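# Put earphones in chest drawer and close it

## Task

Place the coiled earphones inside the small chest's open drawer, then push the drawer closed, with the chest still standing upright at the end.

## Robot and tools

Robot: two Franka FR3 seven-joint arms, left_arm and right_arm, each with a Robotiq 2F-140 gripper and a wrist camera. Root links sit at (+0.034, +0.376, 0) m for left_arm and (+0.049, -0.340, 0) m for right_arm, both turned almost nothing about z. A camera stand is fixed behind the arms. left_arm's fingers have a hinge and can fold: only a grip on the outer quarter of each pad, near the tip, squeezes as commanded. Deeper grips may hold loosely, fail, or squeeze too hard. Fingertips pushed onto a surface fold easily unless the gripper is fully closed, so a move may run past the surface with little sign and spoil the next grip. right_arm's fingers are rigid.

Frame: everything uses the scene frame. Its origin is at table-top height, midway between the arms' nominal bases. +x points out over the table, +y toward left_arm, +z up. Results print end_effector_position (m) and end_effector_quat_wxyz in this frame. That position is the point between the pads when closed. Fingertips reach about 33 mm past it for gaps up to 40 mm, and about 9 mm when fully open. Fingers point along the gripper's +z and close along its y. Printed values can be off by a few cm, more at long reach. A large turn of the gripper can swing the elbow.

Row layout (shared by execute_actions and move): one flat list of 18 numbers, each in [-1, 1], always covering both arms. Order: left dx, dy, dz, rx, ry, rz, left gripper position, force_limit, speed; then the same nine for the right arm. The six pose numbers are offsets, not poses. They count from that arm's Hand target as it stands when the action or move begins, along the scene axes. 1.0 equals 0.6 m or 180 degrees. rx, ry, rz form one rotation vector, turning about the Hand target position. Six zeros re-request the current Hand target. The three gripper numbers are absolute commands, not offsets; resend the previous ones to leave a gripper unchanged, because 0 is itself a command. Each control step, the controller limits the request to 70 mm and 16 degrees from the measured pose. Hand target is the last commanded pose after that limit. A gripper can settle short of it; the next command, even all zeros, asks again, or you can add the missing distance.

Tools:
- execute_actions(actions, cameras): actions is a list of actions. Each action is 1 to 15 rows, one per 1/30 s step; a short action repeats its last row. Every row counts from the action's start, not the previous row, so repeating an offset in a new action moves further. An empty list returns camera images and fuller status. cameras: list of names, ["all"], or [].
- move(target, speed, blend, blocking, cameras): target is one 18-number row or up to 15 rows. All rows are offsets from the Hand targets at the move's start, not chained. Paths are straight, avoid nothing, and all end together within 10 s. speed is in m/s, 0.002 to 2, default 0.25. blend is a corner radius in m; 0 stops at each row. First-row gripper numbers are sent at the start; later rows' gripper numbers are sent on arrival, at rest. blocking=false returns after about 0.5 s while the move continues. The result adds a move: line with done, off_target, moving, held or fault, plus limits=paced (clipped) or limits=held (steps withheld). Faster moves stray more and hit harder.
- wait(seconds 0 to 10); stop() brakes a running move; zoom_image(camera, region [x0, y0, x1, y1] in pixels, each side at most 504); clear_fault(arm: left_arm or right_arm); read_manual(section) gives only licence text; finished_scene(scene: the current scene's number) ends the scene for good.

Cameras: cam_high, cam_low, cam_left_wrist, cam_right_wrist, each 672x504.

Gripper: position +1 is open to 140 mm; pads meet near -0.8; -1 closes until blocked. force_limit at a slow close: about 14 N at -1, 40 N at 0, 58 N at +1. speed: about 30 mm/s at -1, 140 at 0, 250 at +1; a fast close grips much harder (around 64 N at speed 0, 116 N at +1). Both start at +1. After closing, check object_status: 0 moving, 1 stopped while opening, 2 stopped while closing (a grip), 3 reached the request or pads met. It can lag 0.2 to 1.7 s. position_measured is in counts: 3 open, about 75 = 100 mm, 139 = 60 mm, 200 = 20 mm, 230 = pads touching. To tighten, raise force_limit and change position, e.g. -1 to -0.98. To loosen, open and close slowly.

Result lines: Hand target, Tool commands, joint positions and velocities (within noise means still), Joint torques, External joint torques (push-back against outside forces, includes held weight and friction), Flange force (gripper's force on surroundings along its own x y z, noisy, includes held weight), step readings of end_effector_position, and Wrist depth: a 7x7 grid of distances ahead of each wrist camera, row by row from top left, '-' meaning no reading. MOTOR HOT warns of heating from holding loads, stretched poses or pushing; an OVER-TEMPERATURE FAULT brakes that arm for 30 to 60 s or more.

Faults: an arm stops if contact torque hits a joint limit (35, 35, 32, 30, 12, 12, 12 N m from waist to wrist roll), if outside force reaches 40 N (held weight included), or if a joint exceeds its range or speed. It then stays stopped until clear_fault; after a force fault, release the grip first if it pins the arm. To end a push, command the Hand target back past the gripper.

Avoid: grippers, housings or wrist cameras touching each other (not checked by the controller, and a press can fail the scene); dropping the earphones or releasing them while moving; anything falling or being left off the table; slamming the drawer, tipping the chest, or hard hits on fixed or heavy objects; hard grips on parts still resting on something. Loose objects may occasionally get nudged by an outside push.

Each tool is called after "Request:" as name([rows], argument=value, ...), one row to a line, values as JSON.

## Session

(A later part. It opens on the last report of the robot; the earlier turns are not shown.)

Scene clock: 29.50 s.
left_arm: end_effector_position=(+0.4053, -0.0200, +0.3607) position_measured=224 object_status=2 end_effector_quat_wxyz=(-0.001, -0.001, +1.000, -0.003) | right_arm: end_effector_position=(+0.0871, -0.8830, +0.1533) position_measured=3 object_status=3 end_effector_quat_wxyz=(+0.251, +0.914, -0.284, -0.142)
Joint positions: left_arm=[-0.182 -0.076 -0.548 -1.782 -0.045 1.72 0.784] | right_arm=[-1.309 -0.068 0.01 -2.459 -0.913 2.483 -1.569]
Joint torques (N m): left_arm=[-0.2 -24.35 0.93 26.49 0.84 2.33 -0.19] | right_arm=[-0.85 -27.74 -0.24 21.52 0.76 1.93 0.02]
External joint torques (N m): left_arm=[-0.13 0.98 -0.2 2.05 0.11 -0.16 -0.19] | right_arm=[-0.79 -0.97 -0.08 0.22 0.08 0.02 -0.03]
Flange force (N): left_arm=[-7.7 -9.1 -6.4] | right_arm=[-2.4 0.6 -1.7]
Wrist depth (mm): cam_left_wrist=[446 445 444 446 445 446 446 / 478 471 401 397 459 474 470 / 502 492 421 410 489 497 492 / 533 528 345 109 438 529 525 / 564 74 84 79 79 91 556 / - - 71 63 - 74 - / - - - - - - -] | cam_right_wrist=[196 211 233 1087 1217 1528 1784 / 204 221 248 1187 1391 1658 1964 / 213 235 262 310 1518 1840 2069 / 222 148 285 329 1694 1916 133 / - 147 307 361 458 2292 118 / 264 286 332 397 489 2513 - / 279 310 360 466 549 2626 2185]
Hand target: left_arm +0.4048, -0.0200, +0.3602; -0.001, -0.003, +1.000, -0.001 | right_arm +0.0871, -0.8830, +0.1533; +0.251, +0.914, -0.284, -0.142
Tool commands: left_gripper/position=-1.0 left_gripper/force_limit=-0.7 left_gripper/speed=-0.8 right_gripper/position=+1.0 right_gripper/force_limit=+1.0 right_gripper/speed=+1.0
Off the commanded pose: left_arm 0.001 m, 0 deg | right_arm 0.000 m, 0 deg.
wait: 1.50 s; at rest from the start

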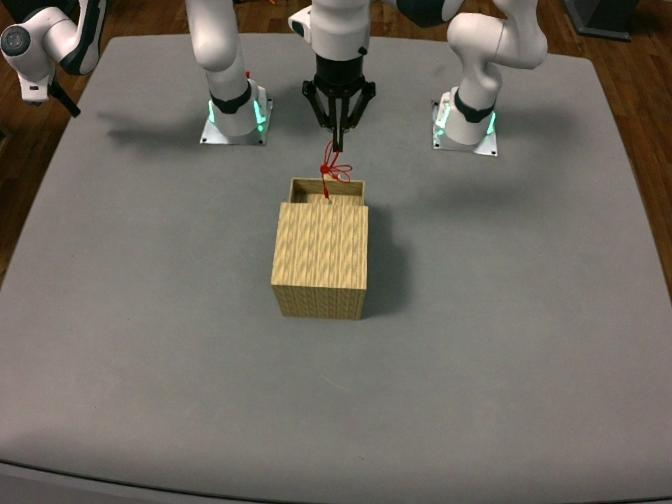

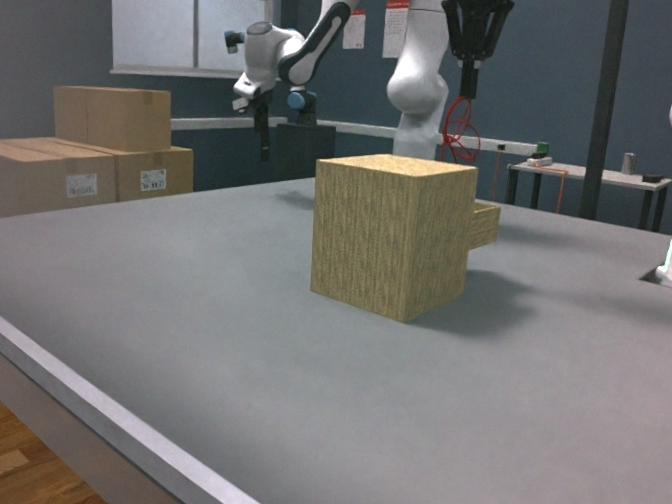

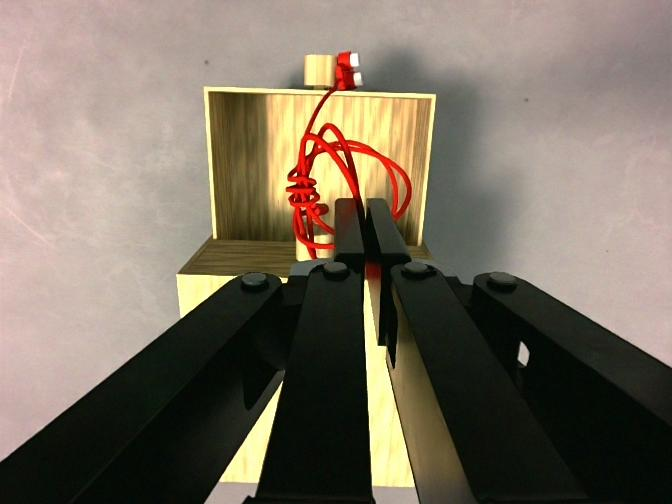

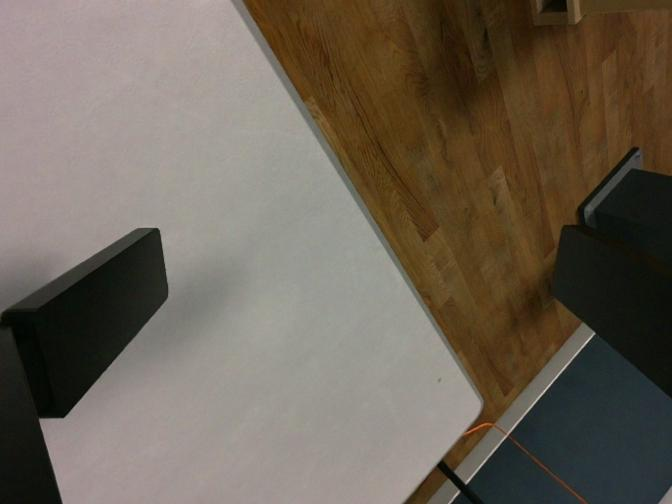

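Request:
zoom_image(camera="cam_high", region=[270, 110, 390, 230])

Request:
zoom_image(camera="cam_low", region=[400, 60, 540, 260])

Scaled by 4.200 from the camera's 672x504 image, which has a finer 960x720 frame.

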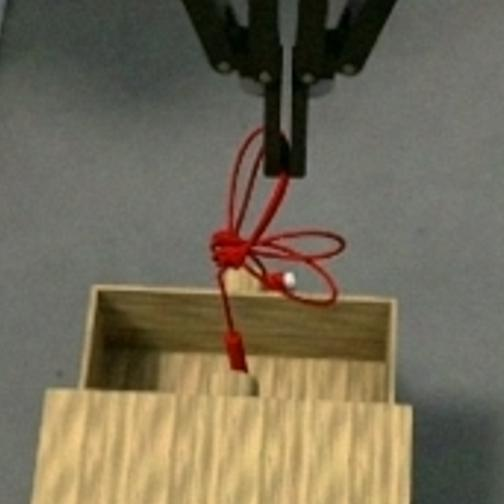

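Scaled by 2.520 from the camera's 672x504 image, which has a finer 960x720 frame.

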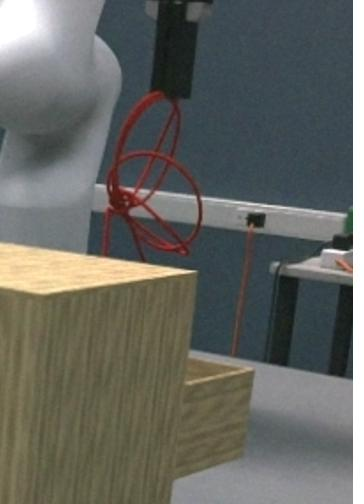

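Request:
move(target=[0.0,-0.083,0,0,0,-0.5,-1,-0.7,-0.8,0,0,0,0,0,0,1,1,1], speed=0.4, cameras=["all"])

Request:
zoom_image(camera="cam_high", region=[270, 110, 390, 230])

Request:
zoom_image(camera="cam_low", region=[400, 60, 540, 260])

Scene clock: 34.03 s.
left_arm: end_effector_position=(+0.4050, -0.0689, +0.3588) position_measured=224 object_status=2 end_effector_quat_wxyz=(-0.004, +0.703, +0.711, +0.001) | right_arm: end_effector_position=(+0.0871, -0.8830, +0.1533) position_measured=3 object_status=3 end_effector_quat_wxyz=(+0.251, +0.914, -0.284, -0.142)
Joint positions: left_arm=[-0.22 0.079 -0.622 -1.629 0.047 1.684 2.223] | right_arm=[-1.309 -0.068 0.01 -2.459 -0.913 2.483 -1.569]
Joint velocities: left_arm=[-0.001 0 0 0 0.001 0 0.005] | right_arm=[within noise]
Joint torques (N m): left_arm=[0.37 -29.74 -1.41 25.43 0.46 2.78 0.12] | right_arm=[-0.8 -27.72 -0.23 21.57 0.77 1.93 0.04]
External joint torques (N m): left_arm=[0.42 -0.21 0.03 1.13 -0.41 0.37 0.12] | right_arm=[-0.79 -0.93 -0.13 0.24 0.09 0.01 -0.02]
Flange force (N): left_arm=[-1.1 1.7 -2.1] | right_arm=[-2.2 0.7 -1.6]
Wrist depth (mm): cam_left_wrist=[447 449 447 373 349 244 244 / 469 462 464 395 322 257 259 / 497 493 498 420 309 272 271 / 522 525 518 110 286 288 289 / 536 74 84 79 79 91 550 / - - 71 63 - 74 - / - - - - - - -] | cam_right_wrist=[196 210 233 1118 1237 1461 1798 / 204 220 251 1175 1375 1635 1998 / 215 233 267 309 1569 1840 2144 / 221 147 283 327 1646 1932 130 / - 147 307 360 455 - 118 / 263 286 332 402 480 2541 - / 278 309 361 442 550 2487 -]
Hand target: left_arm +0.4048, -0.0698, +0.3602; -0.002, +0.705, +0.709, +0.000 | right_arm +0.0871, -0.8830, +0.1533; +0.251, +0.914, -0.284, -0.142
Off the commanded pose: left_arm 0.002 m, 0 deg | right_arm 0.000 m, 0 deg.
move: done; limits=paced

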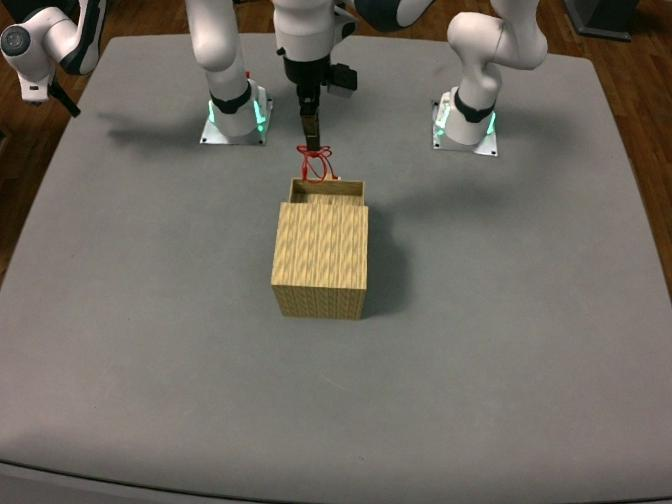

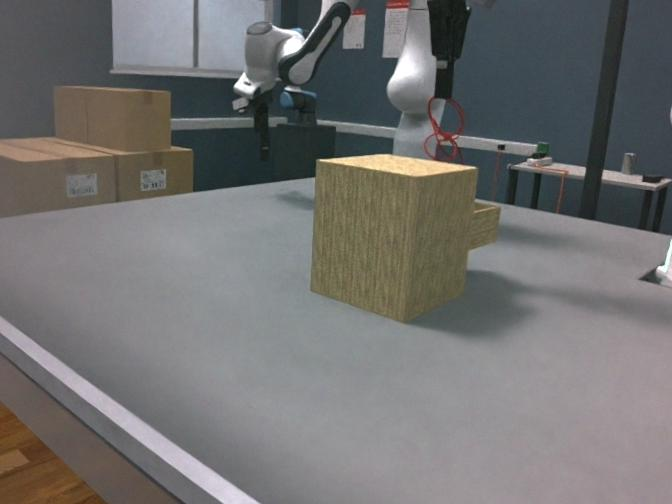

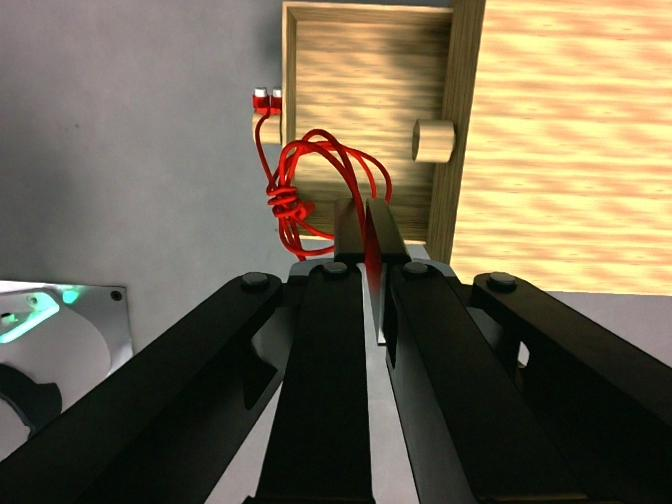

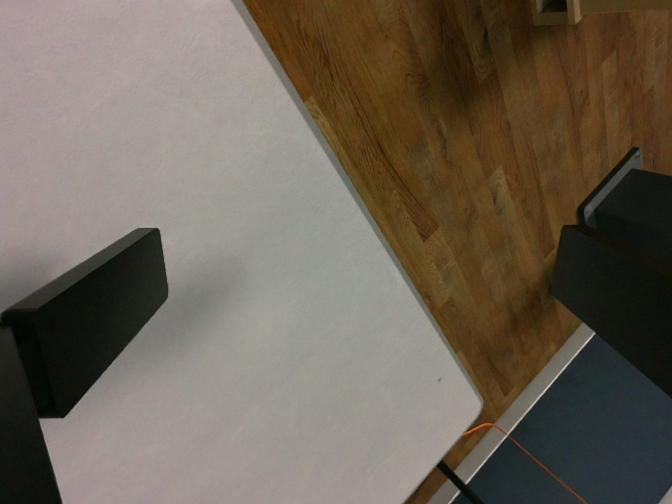

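Scaled by 4.200 from the camera's 672x504 image, which has a finer 960x720 frame.

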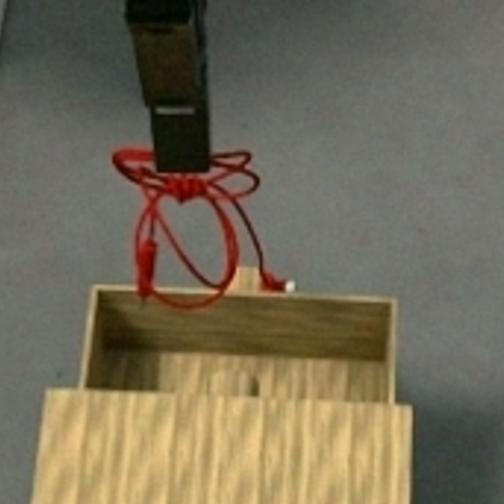

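Scaled by 2.520 from the camera's 672x504 image, which has a finer 960x720 frame.

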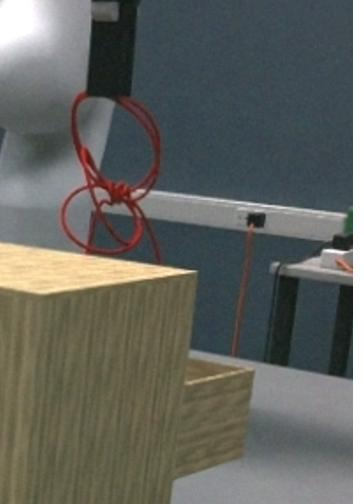

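Request:
move([
  [0.042,-0.018,0,0,0,0,-1,-0.7,-0.8,0,0,0,0,0,0,1,1,1],
  [0.042,-0.018,-0.16,0,0,0,-1,-0.7,-0.8,0,0,0,0,0,0,1,1,1],
], speed=0.12, blend=[0.01,0], cameras=["all"])

Request:
zoom_image(camera="cam_high", region=[270, 110, 390, 230])

Scene clock: 36.20 s.
left_arm: end_effector_position=(+0.4283, -0.0809, +0.2643) position_measured=224 object_status=2 end_effector_quat_wxyz=(-0.003, +0.707, +0.707, -0.001) | right_arm: end_effector_position=(+0.0871, -0.8830, +0.1533) position_measured=3 object_status=3 end_effector_quat_wxyz=(+0.251, +0.914, -0.284, -0.142)
Joint positions: left_arm=[-0.229 0.177 -0.611 -1.762 0.104 1.9 2.214] | right_arm=[-1.309 -0.068 0.01 -2.459 -0.913 2.483 -1.569]
Joint velocities: left_arm=[0 0 0 -0.001 0 0.003 -0.002] | right_arm=[within noise]
Joint torques (N m): left_arm=[0.05 -32.4 -2.81 25.47 0.94 2.79 -0.14] | right_arm=[-0.83 -27.73 -0.23 21.53 0.76 1.94 0.02]
External joint torques (N m): left_arm=[0.08 0.63 0.35 1.06 0.11 0.37 -0.14] | right_arm=[-0.76 -1.16 -0.06 0.35 0.08 0.04 -0.03]
Flange force (N): left_arm=[-5.1 4.4 -0.9] | right_arm=[-2.5 0.7 -2.1]
Wrist depth (mm): cam_left_wrist=[360 359 286 287 284 158 157 / 381 374 276 302 194 167 166 / 400 400 326 315 220 176 175 / 425 418 324 110 187 186 187 / 453 74 84 79 79 91 195 / - - 71 63 - 74 - / - - - - - - -] | cam_right_wrist=[195 211 233 1108 1291 1479 1798 / 204 222 248 1181 1351 1706 2069 / 214 234 264 310 1508 1840 2106 / 221 148 283 329 1658 1916 133 / - 147 308 361 455 1916 118 / 263 286 333 398 490 2487 - / 279 308 364 443 546 - -]
Hand target: left_arm +0.4300, -0.0806, +0.2642; -0.002, +0.705, +0.709, +0.000 | right_arm +0.0871, -0.8830, +0.1533; +0.251, +0.914, -0.284, -0.142
Off the commanded pose: left_arm 0.002 m, 0 deg | right_arm 0.000 m, 0 deg.
move: done

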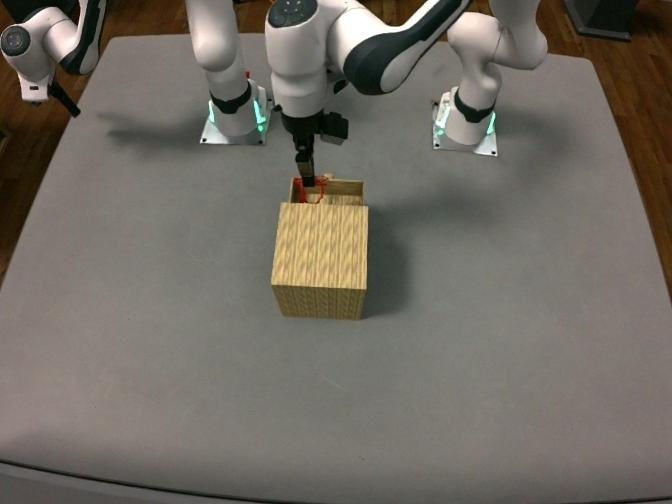

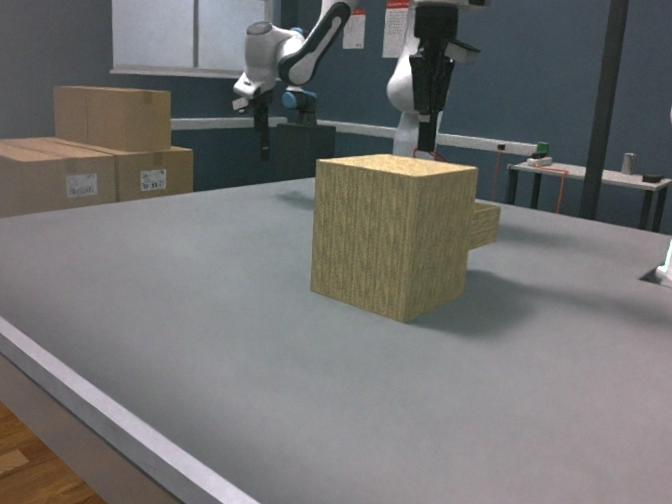

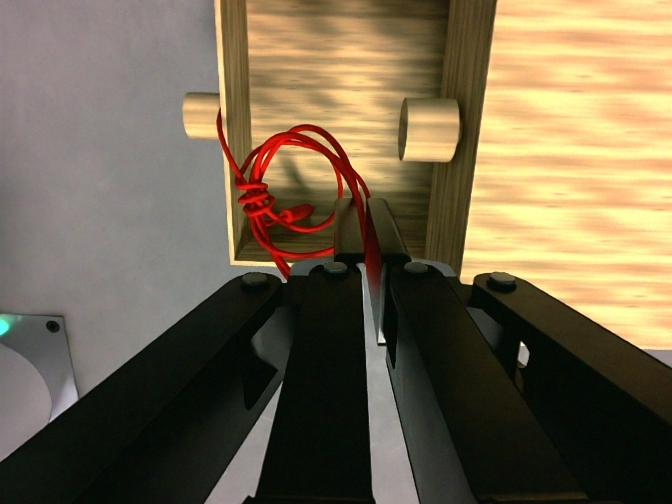

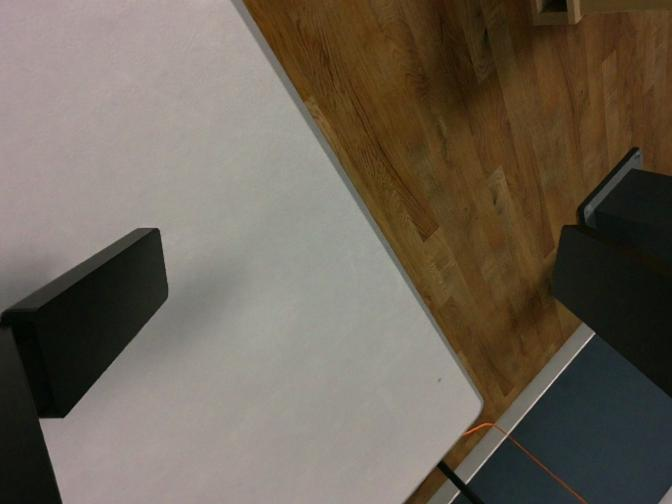

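Scaled by 4.200 from the camera's 672x504 image, which has a finer 960x720 frame.

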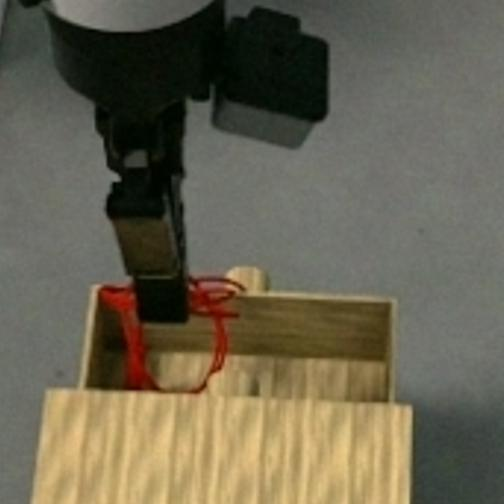

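Request:
move([
  [0,0,0.18,0,0,0,-1,-0.7,-0.8,0,0,0,0,0,0,1,1,1],
  [-0.013,0,0.18,0,0,-0.194,-1,-0.7,-0.8,0,0,0,0,0,0,1,1,1],
], speed=[0.15,0.35], blend=[0.01,0], cameras=["cam_left_wrist","cam_high"])

Request:
zoom_image(camera="cam_high", region=[270, 110, 390, 230])

Scene clock: 40.13 s.
left_arm: end_effector_position=(+0.4227, -0.0795, +0.3707) position_measured=224 object_status=2 end_effector_quat_wxyz=(-0.004, +0.884, +0.468, +0.001) | right_arm: end_effector_position=(+0.0871, -0.8830, +0.1533) position_measured=3 object_status=3 end_effector_quat_wxyz=(+0.251, +0.914, -0.284, -0.142)
Joint positions: left_arm=[-0.153 0.175 -0.726 -1.506 0.119 1.629 2.798] | right_arm=[-1.309 -0.068 0.01 -2.459 -0.913 2.483 -1.569]
Joint velocities: left_arm=[0 0.001 -0.001 0.001 -0.001 0 0.006] | right_arm=[within noise]
Joint torques (N m): left_arm=[0.62 -31.14 -3.9 25.06 0.51 2.81 0.19] | right_arm=[-0.85 -27.75 -0.21 21.55 0.76 1.93 0.04]
External joint torques (N m): left_arm=[0.8 -0.17 -0.29 1.13 -0.4 0.36 0.2] | right_arm=[-0.86 -1.01 -0.13 0.3 0.08 0.02 -0.01]
Flange force (N): left_arm=[0.8 1.3 -2.0] | right_arm=[-2.3 0.8 -1.7]
Wrist depth (mm): cam_left_wrist=[457 456 394 378 255 254 253 / 475 482 401 402 267 267 266 / 515 505 491 418 370 493 504 / 542 545 - 110 523 531 535 / 581 74 84 79 79 91 561 / - - 71 63 - 74 - / - - - - - - -] | cam_right_wrist=[194 210 234 1103 1299 1461 1757 / 204 222 249 1181 1391 1635 2069 / 214 234 266 308 1528 1757 2125 / 222 148 282 330 1612 1964 133 / - 147 306 362 444 2164 118 / 262 286 331 400 481 2569 - / 280 308 360 441 550 3202 -]
Hand target: left_arm +0.4222, -0.0806, +0.3722; -0.002, +0.886, +0.465, +0.001 | right_arm +0.0871, -0.8830, +0.1533; +0.251, +0.914, -0.284, -0.142
Off the commanded pose: left_arm 0.002 m, 0 deg | right_arm 0.000 m, 0 deg.
move: done
Images, in order (width x height): cam_high 672x504, cam_left_wrist 672x504.

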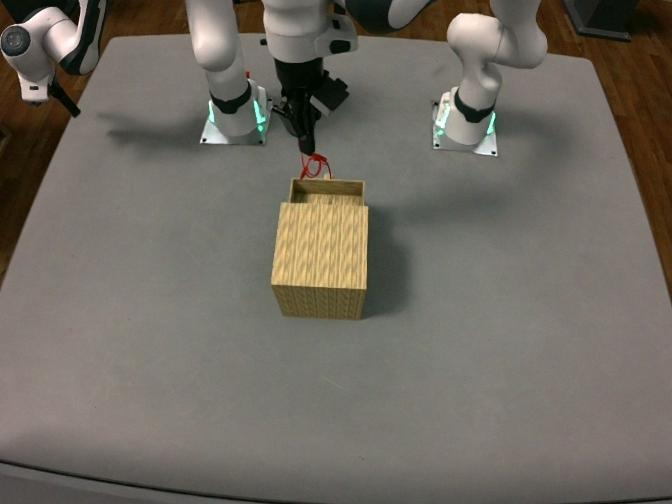

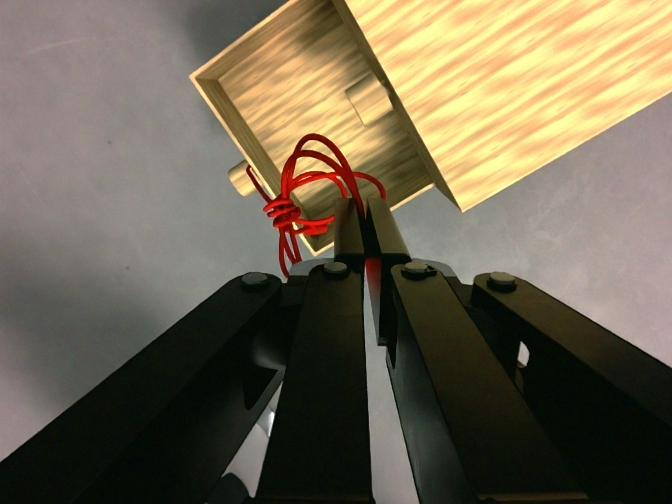

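Scaled by 4.200 from the camera's 672x504 image, which has a finer 960x720 frame.

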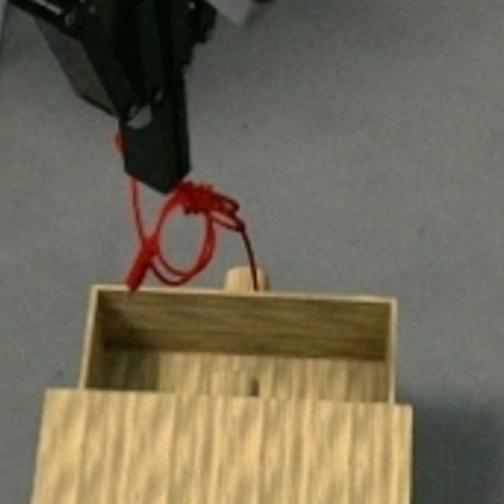

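Request:
zoom_image(camera="cam_left_wrist", region=[180, 100, 400, 280])

Request:
zoom_image(camera="cam_high", region=[290, 140, 350, 200])

Request:
wait(seconds=0.3, cameras=["cam_low"])

Request:
zoom_image(camera="cam_low", region=[400, 60, 540, 260])

Scaled by 2.291 from the camera's 672x504 image, which has a finer 960x720 frame.

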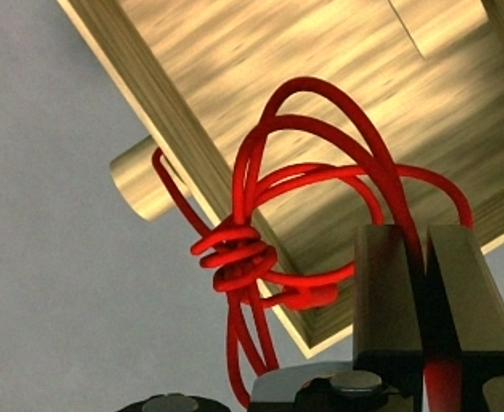

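Scaled by 8.400 from the camera's 672x504 image, which has a finer 960x720 frame.

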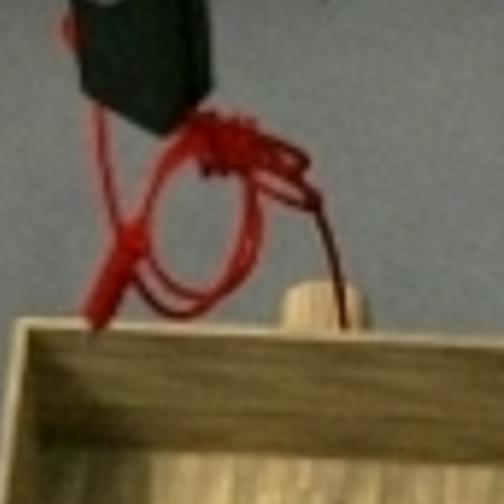

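Scene clock: 40.80 s.
left_arm: end_effector_position=(+0.4227, -0.0795, +0.3707) position_measured=224 object_status=2 end_effector_quat_wxyz=(-0.004, +0.884, +0.467, +0.001) | right_arm: end_effector_position=(+0.0871, -0.8830, +0.1533) position_measured=3 object_status=3 end_effector_quat_wxyz=(+0.251, +0.914, -0.284, -0.142)
Joint positions: left_arm=[-0.153 0.175 -0.726 -1.506 0.119 1.629 2.799] | right_arm=[-1.309 -0.068 0.01 -2.459 -0.913 2.483 -1.569]
Joint torques (N m): left_arm=[0.63 -31.14 -3.95 25.1 0.52 2.81 0.17] | right_arm=[-0.83 -27.77 -0.22 21.5 0.76 1.92 0.02]
External joint torques (N m): left_arm=[0.66 -0.08 -0.46 1.1 -0.41 0.36 0.17] | right_arm=[-0.83 -1.18 -0.13 0.35 0.08 0.02 -0.03]
Flange force (N): left_arm=[0.3 1.8 -2.1] | right_arm=[-2.6 0.8 -2.1]
Wrist depth (mm): cam_left_wrist=[458 452 391 379 254 255 253 / 481 482 400 400 269 268 268 / 513 504 494 420 371 281 512 / 542 550 535 110 525 535 531 / 572 74 84 79 79 91 556 / - - 71 63 - 74 - / - - - - - - -] | cam_right_wrist=[195 210 233 1092 1291 1452 1784 / 204 222 248 274 1263 1635 2069 / 214 235 265 297 1508 1900 2185 / 222 147 284 328 1706 1932 133 / - 147 308 362 455 2164 118 / 265 286 333 400 492 2569 - / 279 310 363 441 553 - -]
Hand target: left_arm +0.4222, -0.0806, +0.3722; -0.002, +0.886, +0.465, +0.001 | right_arm +0.0871, -0.8830, +0.1533; +0.251, +0.914, -0.284, -0.142
Tool commands: left_gripper/position=-1.0 left_gripper/force_limit=-0.7 left_gripper/speed=-0.8 right_gripper/position=+1.0 right_gripper/force_limit=+1.0 right_gripper/speed=+1.0
Off the commanded pose: left_arm 0.002 m, 0 deg | right_arm 0.000 m, 0 deg.
wait: 0.30 s; at rest from the start
Images, in order (width x height): cam_low 672x504.

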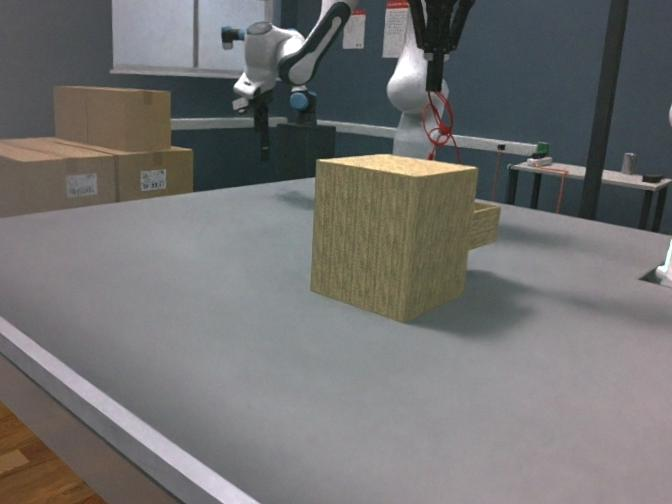

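Scaled by 2.520 from the camera's 672x504 image, which has a finer 960x720 frame.

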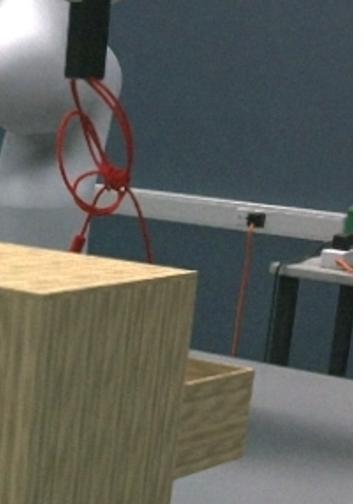

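Request:
move([
  [0,0,-0.08,0,0,0,-1,-0.7,-0.8,0,0,0,0,0,0,1,1,1],
  [-0.15,0.12,-0.08,0,0,0,-1,-0.7,-0.8,0,0,0,0,0,0,1,1,1],
], speed=0.12, blend=[0.02,0], cameras=["cam_left_wrist","cam_high","cam_low"])

Request:
zoom_image(camera="cam_high", region=[280, 130, 360, 210])

Request:
zoom_image(camera="cam_low", region=[400, 60, 540, 260])

Scene clock: 43.70 s.
left_arm: end_effector_position=(+0.3323, -0.0077, +0.3233) position_measured=224 object_status=2 end_effector_quat_wxyz=(-0.004, +0.884, +0.467, +0.001) | right_arm: end_effector_position=(+0.0871, -0.8830, +0.1533) position_measured=3 object_status=3 end_effector_quat_wxyz=(+0.251, +0.914, -0.284, -0.142)
Joint positions: left_arm=[-0.134 -0.294 -0.633 -2.054 -0.173 1.804 2.973] | right_arm=[-1.309 -0.068 0.01 -2.459 -0.913 2.483 -1.569]
Joint velocities: left_arm=[-0.001 0 0 -0.001 0 0 0.005] | right_arm=[within noise]
Joint torques (N m): left_arm=[-0.53 -16.86 5.8 25.34 0.48 2.85 0.21] | right_arm=[-0.85 -27.74 -0.19 21.56 0.77 1.92 0.04]
External joint torques (N m): left_arm=[-0.48 0.12 0.65 0.95 -0.44 0.36 0.21] | right_arm=[-0.79 -1.08 -0.04 0.37 0.09 0.02 -0.01]
Flange force (N): left_arm=[0.2 1.2 -1.5] | right_arm=[-2.2 0.8 -1.9]
Wrist depth (mm): cam_left_wrist=[418 420 424 413 346 286 213 / 426 435 432 428 361 354 229 / 461 473 458 339 378 376 266 / 491 - 484 110 372 386 482 / 515 - 84 79 79 91 510 / - - 71 63 - 74 - / - - - - - - -] | cam_right_wrist=[195 211 233 1129 1284 1443 1900 / 204 221 248 1175 1383 1646 2015 / 214 236 265 311 1498 1885 2125 / 222 147 283 328 1682 1885 133 / - 147 307 358 459 2314 118 / 264 285 332 396 491 3076 - / 280 310 363 439 546 - 2314]
Hand target: left_arm +0.3322, -0.0086, +0.3242; -0.002, +0.886, +0.465, +0.001 | right_arm +0.0871, -0.8830, +0.1533; +0.251, +0.914, -0.284, -0.142
Off the commanded pose: left_arm 0.001 m, 0 deg | right_arm 0.000 m, 0 deg.
move: done
Images, in order (width x height): cam_high 672x504, cam_low 672x504, cam_left_wrist 672x504.

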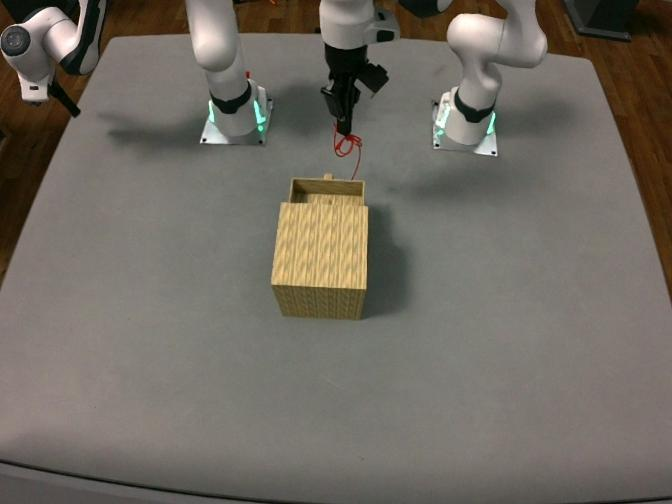

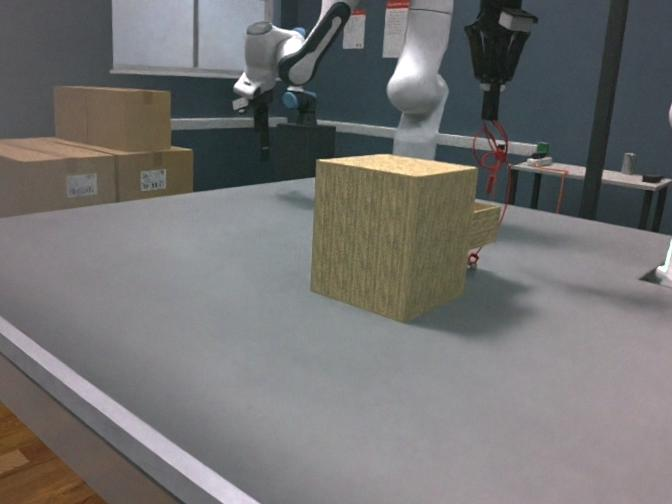

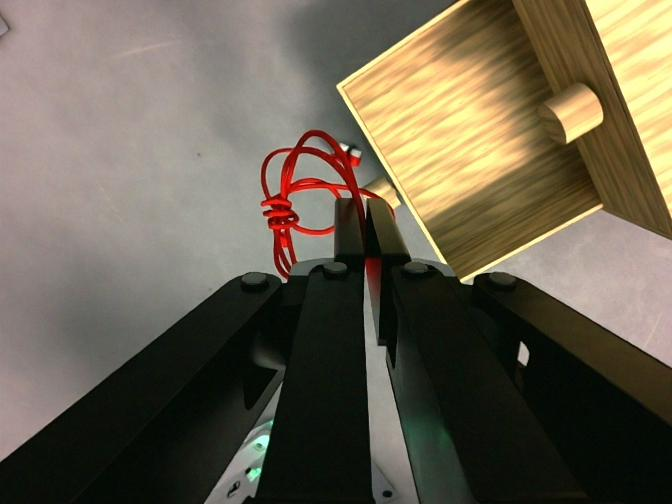

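Scaled by 6.300 from the camera's 672x504 image, which has a finer 960x720 frame.

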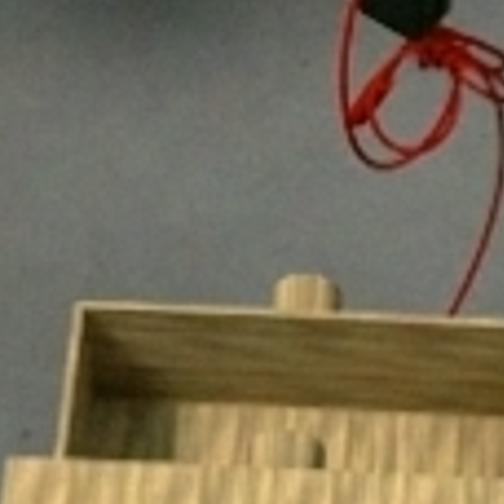

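Scaled by 2.520 from the camera's 672x504 image, which has a finer 960x720 frame.

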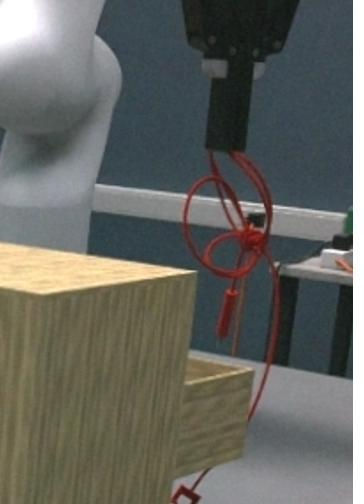

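Request:
move([
  [-0.12,0.03,0,0,0,0,-1,-0.7,-0.8,0,0,0,0,0,0,1,1,1],
  [-0.12,0.03,0.2,0,0,0,-1,-0.7,-0.8,0,0,0,0,0,0,1,1,1],
], speed=0.15, blend=[0.03,0], cameras=["cam_left_wrist","cam_high","cam_low"])

Request:
zoom_image(camera="cam_low", region=[400, 60, 600, 260])

Scene clock: 46.17 s.
left_arm: end_effector_position=(+0.2600, +0.0085, +0.4446) position_measured=224 object_status=2 end_effector_quat_wxyz=(+0.001, +0.887, +0.462, +0.000) | right_arm: end_effector_position=(+0.0871, -0.8830, +0.1533) position_measured=3 object_status=3 end_effector_quat_wxyz=(+0.251, +0.914, -0.284, -0.142)
Joint positions: left_arm=[-0.194 -0.455 -0.563 -1.867 -0.237 1.479 2.958] | right_arm=[-1.309 -0.068 0.01 -2.459 -0.913 2.483 -1.569]
Joint velocities: left_arm=[0.001 -0.001 0 0 0 -0.003 -0.003] | right_arm=[within noise]
Joint torques (N m): left_arm=[0.25 -10.03 7.05 24.59 0.89 2.35 -0.2] | right_arm=[-0.84 -27.76 -0.21 21.54 0.76 1.93 0.04]
External joint torques (N m): left_arm=[0.38 0.7 0.03 1.93 -0.03 -0.15 -0.2] | right_arm=[-0.9 -1.13 -0.17 0.34 0.08 0.01 -0.01]
Flange force (N): left_arm=[-3.0 7.1 -7.7] | right_arm=[-2.6 0.8 -1.9]
Wrist depth (mm): cam_left_wrist=[518 522 524 535 517 449 326 / 540 556 567 556 486 475 359 / - 576 601 583 586 502 583 / 625 623 618 110 600 623 633 / 656 74 84 79 79 91 654 / - - 71 63 - 74 - / - - - - - - -] | cam_right_wrist=[196 210 234 1092 1263 1479 1784 / 205 223 248 1193 1343 1670 1964 / 214 235 265 309 1528 1840 2144 / 222 148 284 329 1694 1840 132 / - 147 306 361 456 2125 119 / 263 288 332 397 486 2718 - / 280 309 362 439 553 - -]
Hand target: left_arm +0.2602, +0.0094, +0.4442; -0.002, +0.886, +0.465, +0.001 | right_arm +0.0871, -0.8830, +0.1533; +0.251, +0.914, -0.284, -0.142
Off the commanded pose: left_arm 0.001 m, 0 deg | right_arm 0.000 m, 0 deg.
move: done
Images, in order (width x height): cam_high 672x504, cam_low 672x504, cam_left_wrist 672x504.

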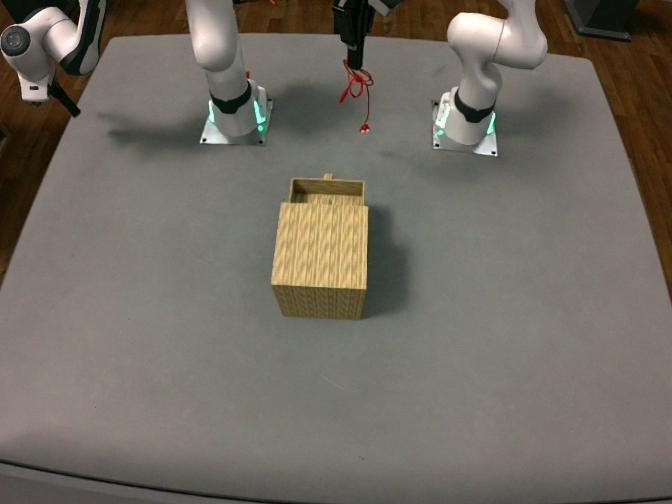

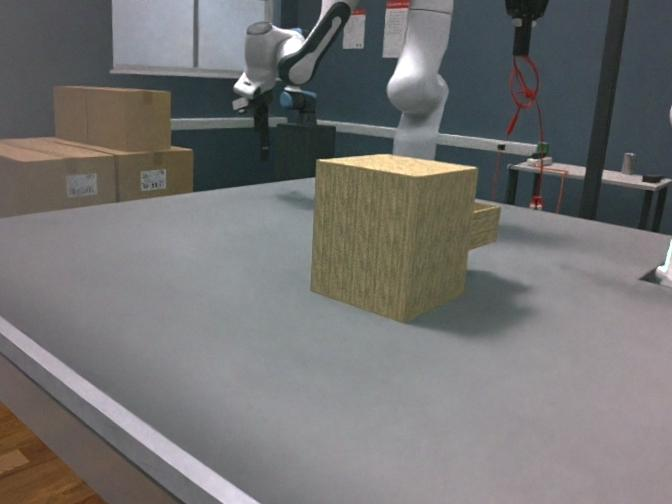

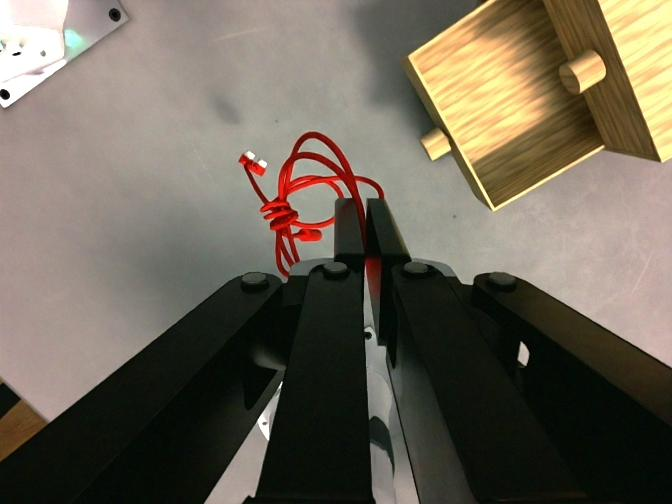

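Scaled by 2.520 from the camera's 672x504 image, which has a finer 960x720 frame.

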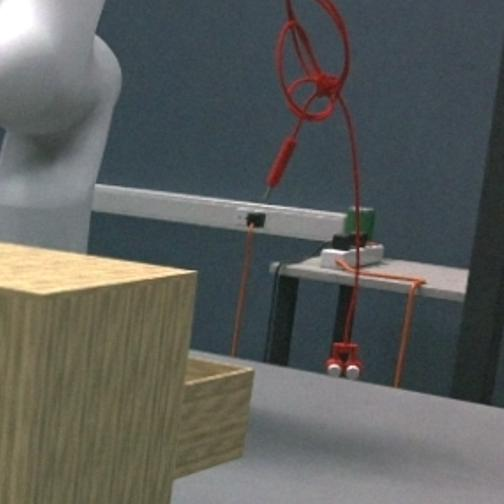

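Request:
move(target=[0.258,0.01,0.015,0,0,0.6935,-1,-0.7,-0.8,0,0,0,0,0,0,1,1,1], speed=0.4, cameras=["cam_left_wrist","cam_high","cam_low"])

Request:
zoom_image(camera="cam_high", region=[270, 90, 390, 210])

Request:
zoom_image(camera="cam_low", region=[400, 60, 600, 260])

Scene clock: 51.00 s.
left_arm: end_effector_position=(+0.4159, +0.0165, +0.4535) position_measured=224 object_status=2 end_effector_quat_wxyz=(-0.001, +0.001, +1.000, -0.001) | right_arm: end_effector_position=(+0.0871, -0.8830, +0.1533) position_measured=3 object_status=3 end_effector_quat_wxyz=(+0.251, +0.914, -0.284, -0.142)
Joint positions: left_arm=[1.076 -0.646 -1.204 -1.5 -0.626 1.295 1.271] | right_arm=[-1.309 -0.068 0.01 -2.459 -0.913 2.483 -1.569]
Joint velocities: left_arm=[0.001 0 -0.001 0 0.001 -0.001 -0.006] | right_arm=[within noise]
Joint torques (N m): left_arm=[0.62 14.24 17.65 19.3 0.32 2.3 -0.2] | right_arm=[-0.84 -27.74 -0.21 21.51 0.77 1.93 0.05]
External joint torques (N m): left_arm=[0.79 -1.11 0.4 1.99 -0.42 -0.15 -0.2] | right_arm=[-0.83 -0.91 -0.1 0.17 0.08 0.01 -0.01]
Flange force (N): left_arm=[-5.6 -6.2 -7.4] | right_arm=[-2.4 0.5 -1.6]
Wrist depth (mm): cam_left_wrist=[545 542 537 533 536 533 535 / 574 571 499 498 564 565 557 / 598 591 506 514 588 620 600 / 665 640 398 110 107 645 640 / 677 74 84 79 79 91 662 / - - 71 63 - 74 - / - - - - - - -] | cam_right_wrist=[196 210 233 1103 1270 1508 1798 / 204 222 248 1193 1408 1658 1948 / 215 234 264 297 1498 1757 2069 / 221 148 283 330 1670 1964 133 / - 147 306 354 450 2185 118 / 263 287 333 396 487 2656 - / 279 307 360 439 553 - -]
Hand target: left_arm +0.4150, +0.0154, +0.4532; -0.001, -0.002, +1.000, -0.001 | right_arm +0.0871, -0.8830, +0.1533; +0.251, +0.914, -0.284, -0.142
Off the commanded pose: left_arm 0.001 m, 0 deg | right_arm 0.000 m, 0 deg.
move: done
Images, in order (width x height): cam_high 672x504, cam_low 672x504, cam_left_wrist 672x504.

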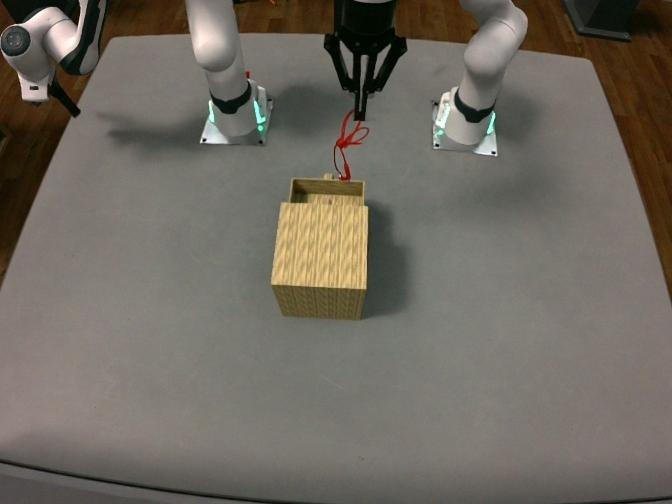

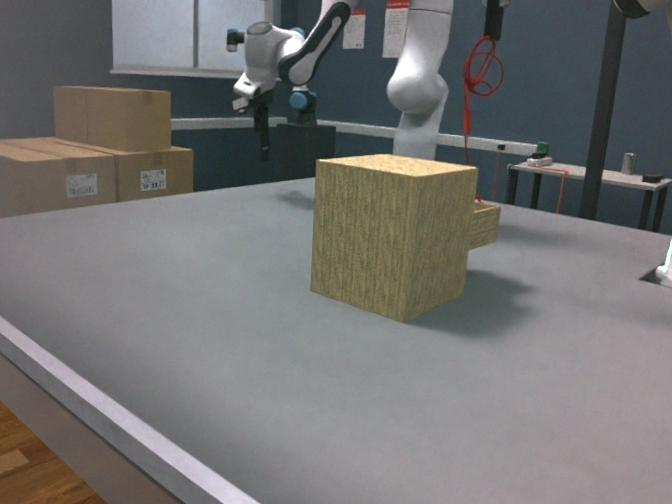

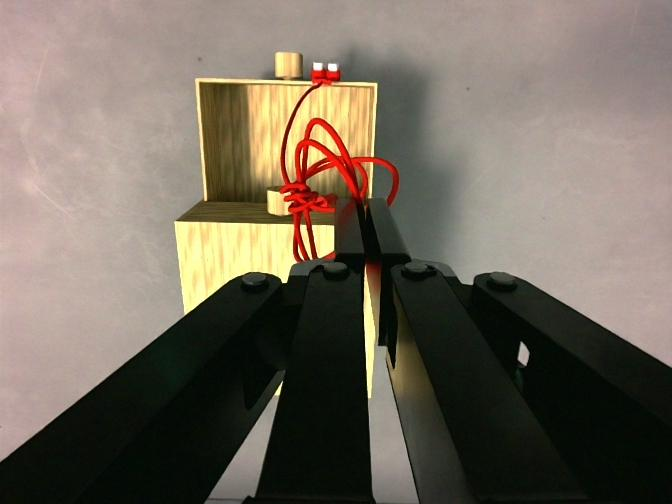

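Scaled by 4.200 from the camera's 672x504 image, which has a finer 960x720 frame.

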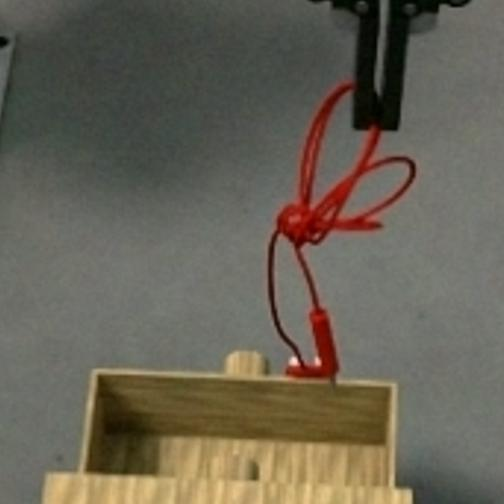

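Scaled by 2.520 from the camera's 672x504 image, which has a finer 960x720 frame.

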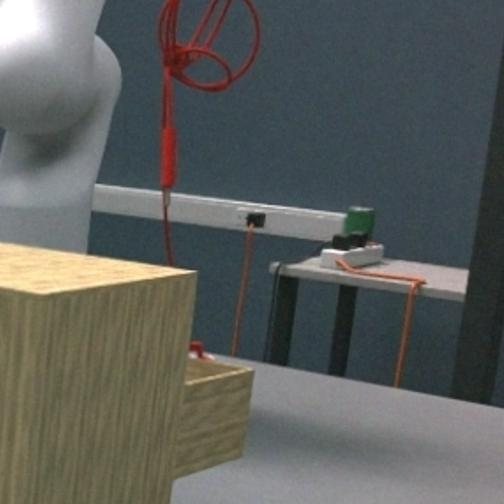

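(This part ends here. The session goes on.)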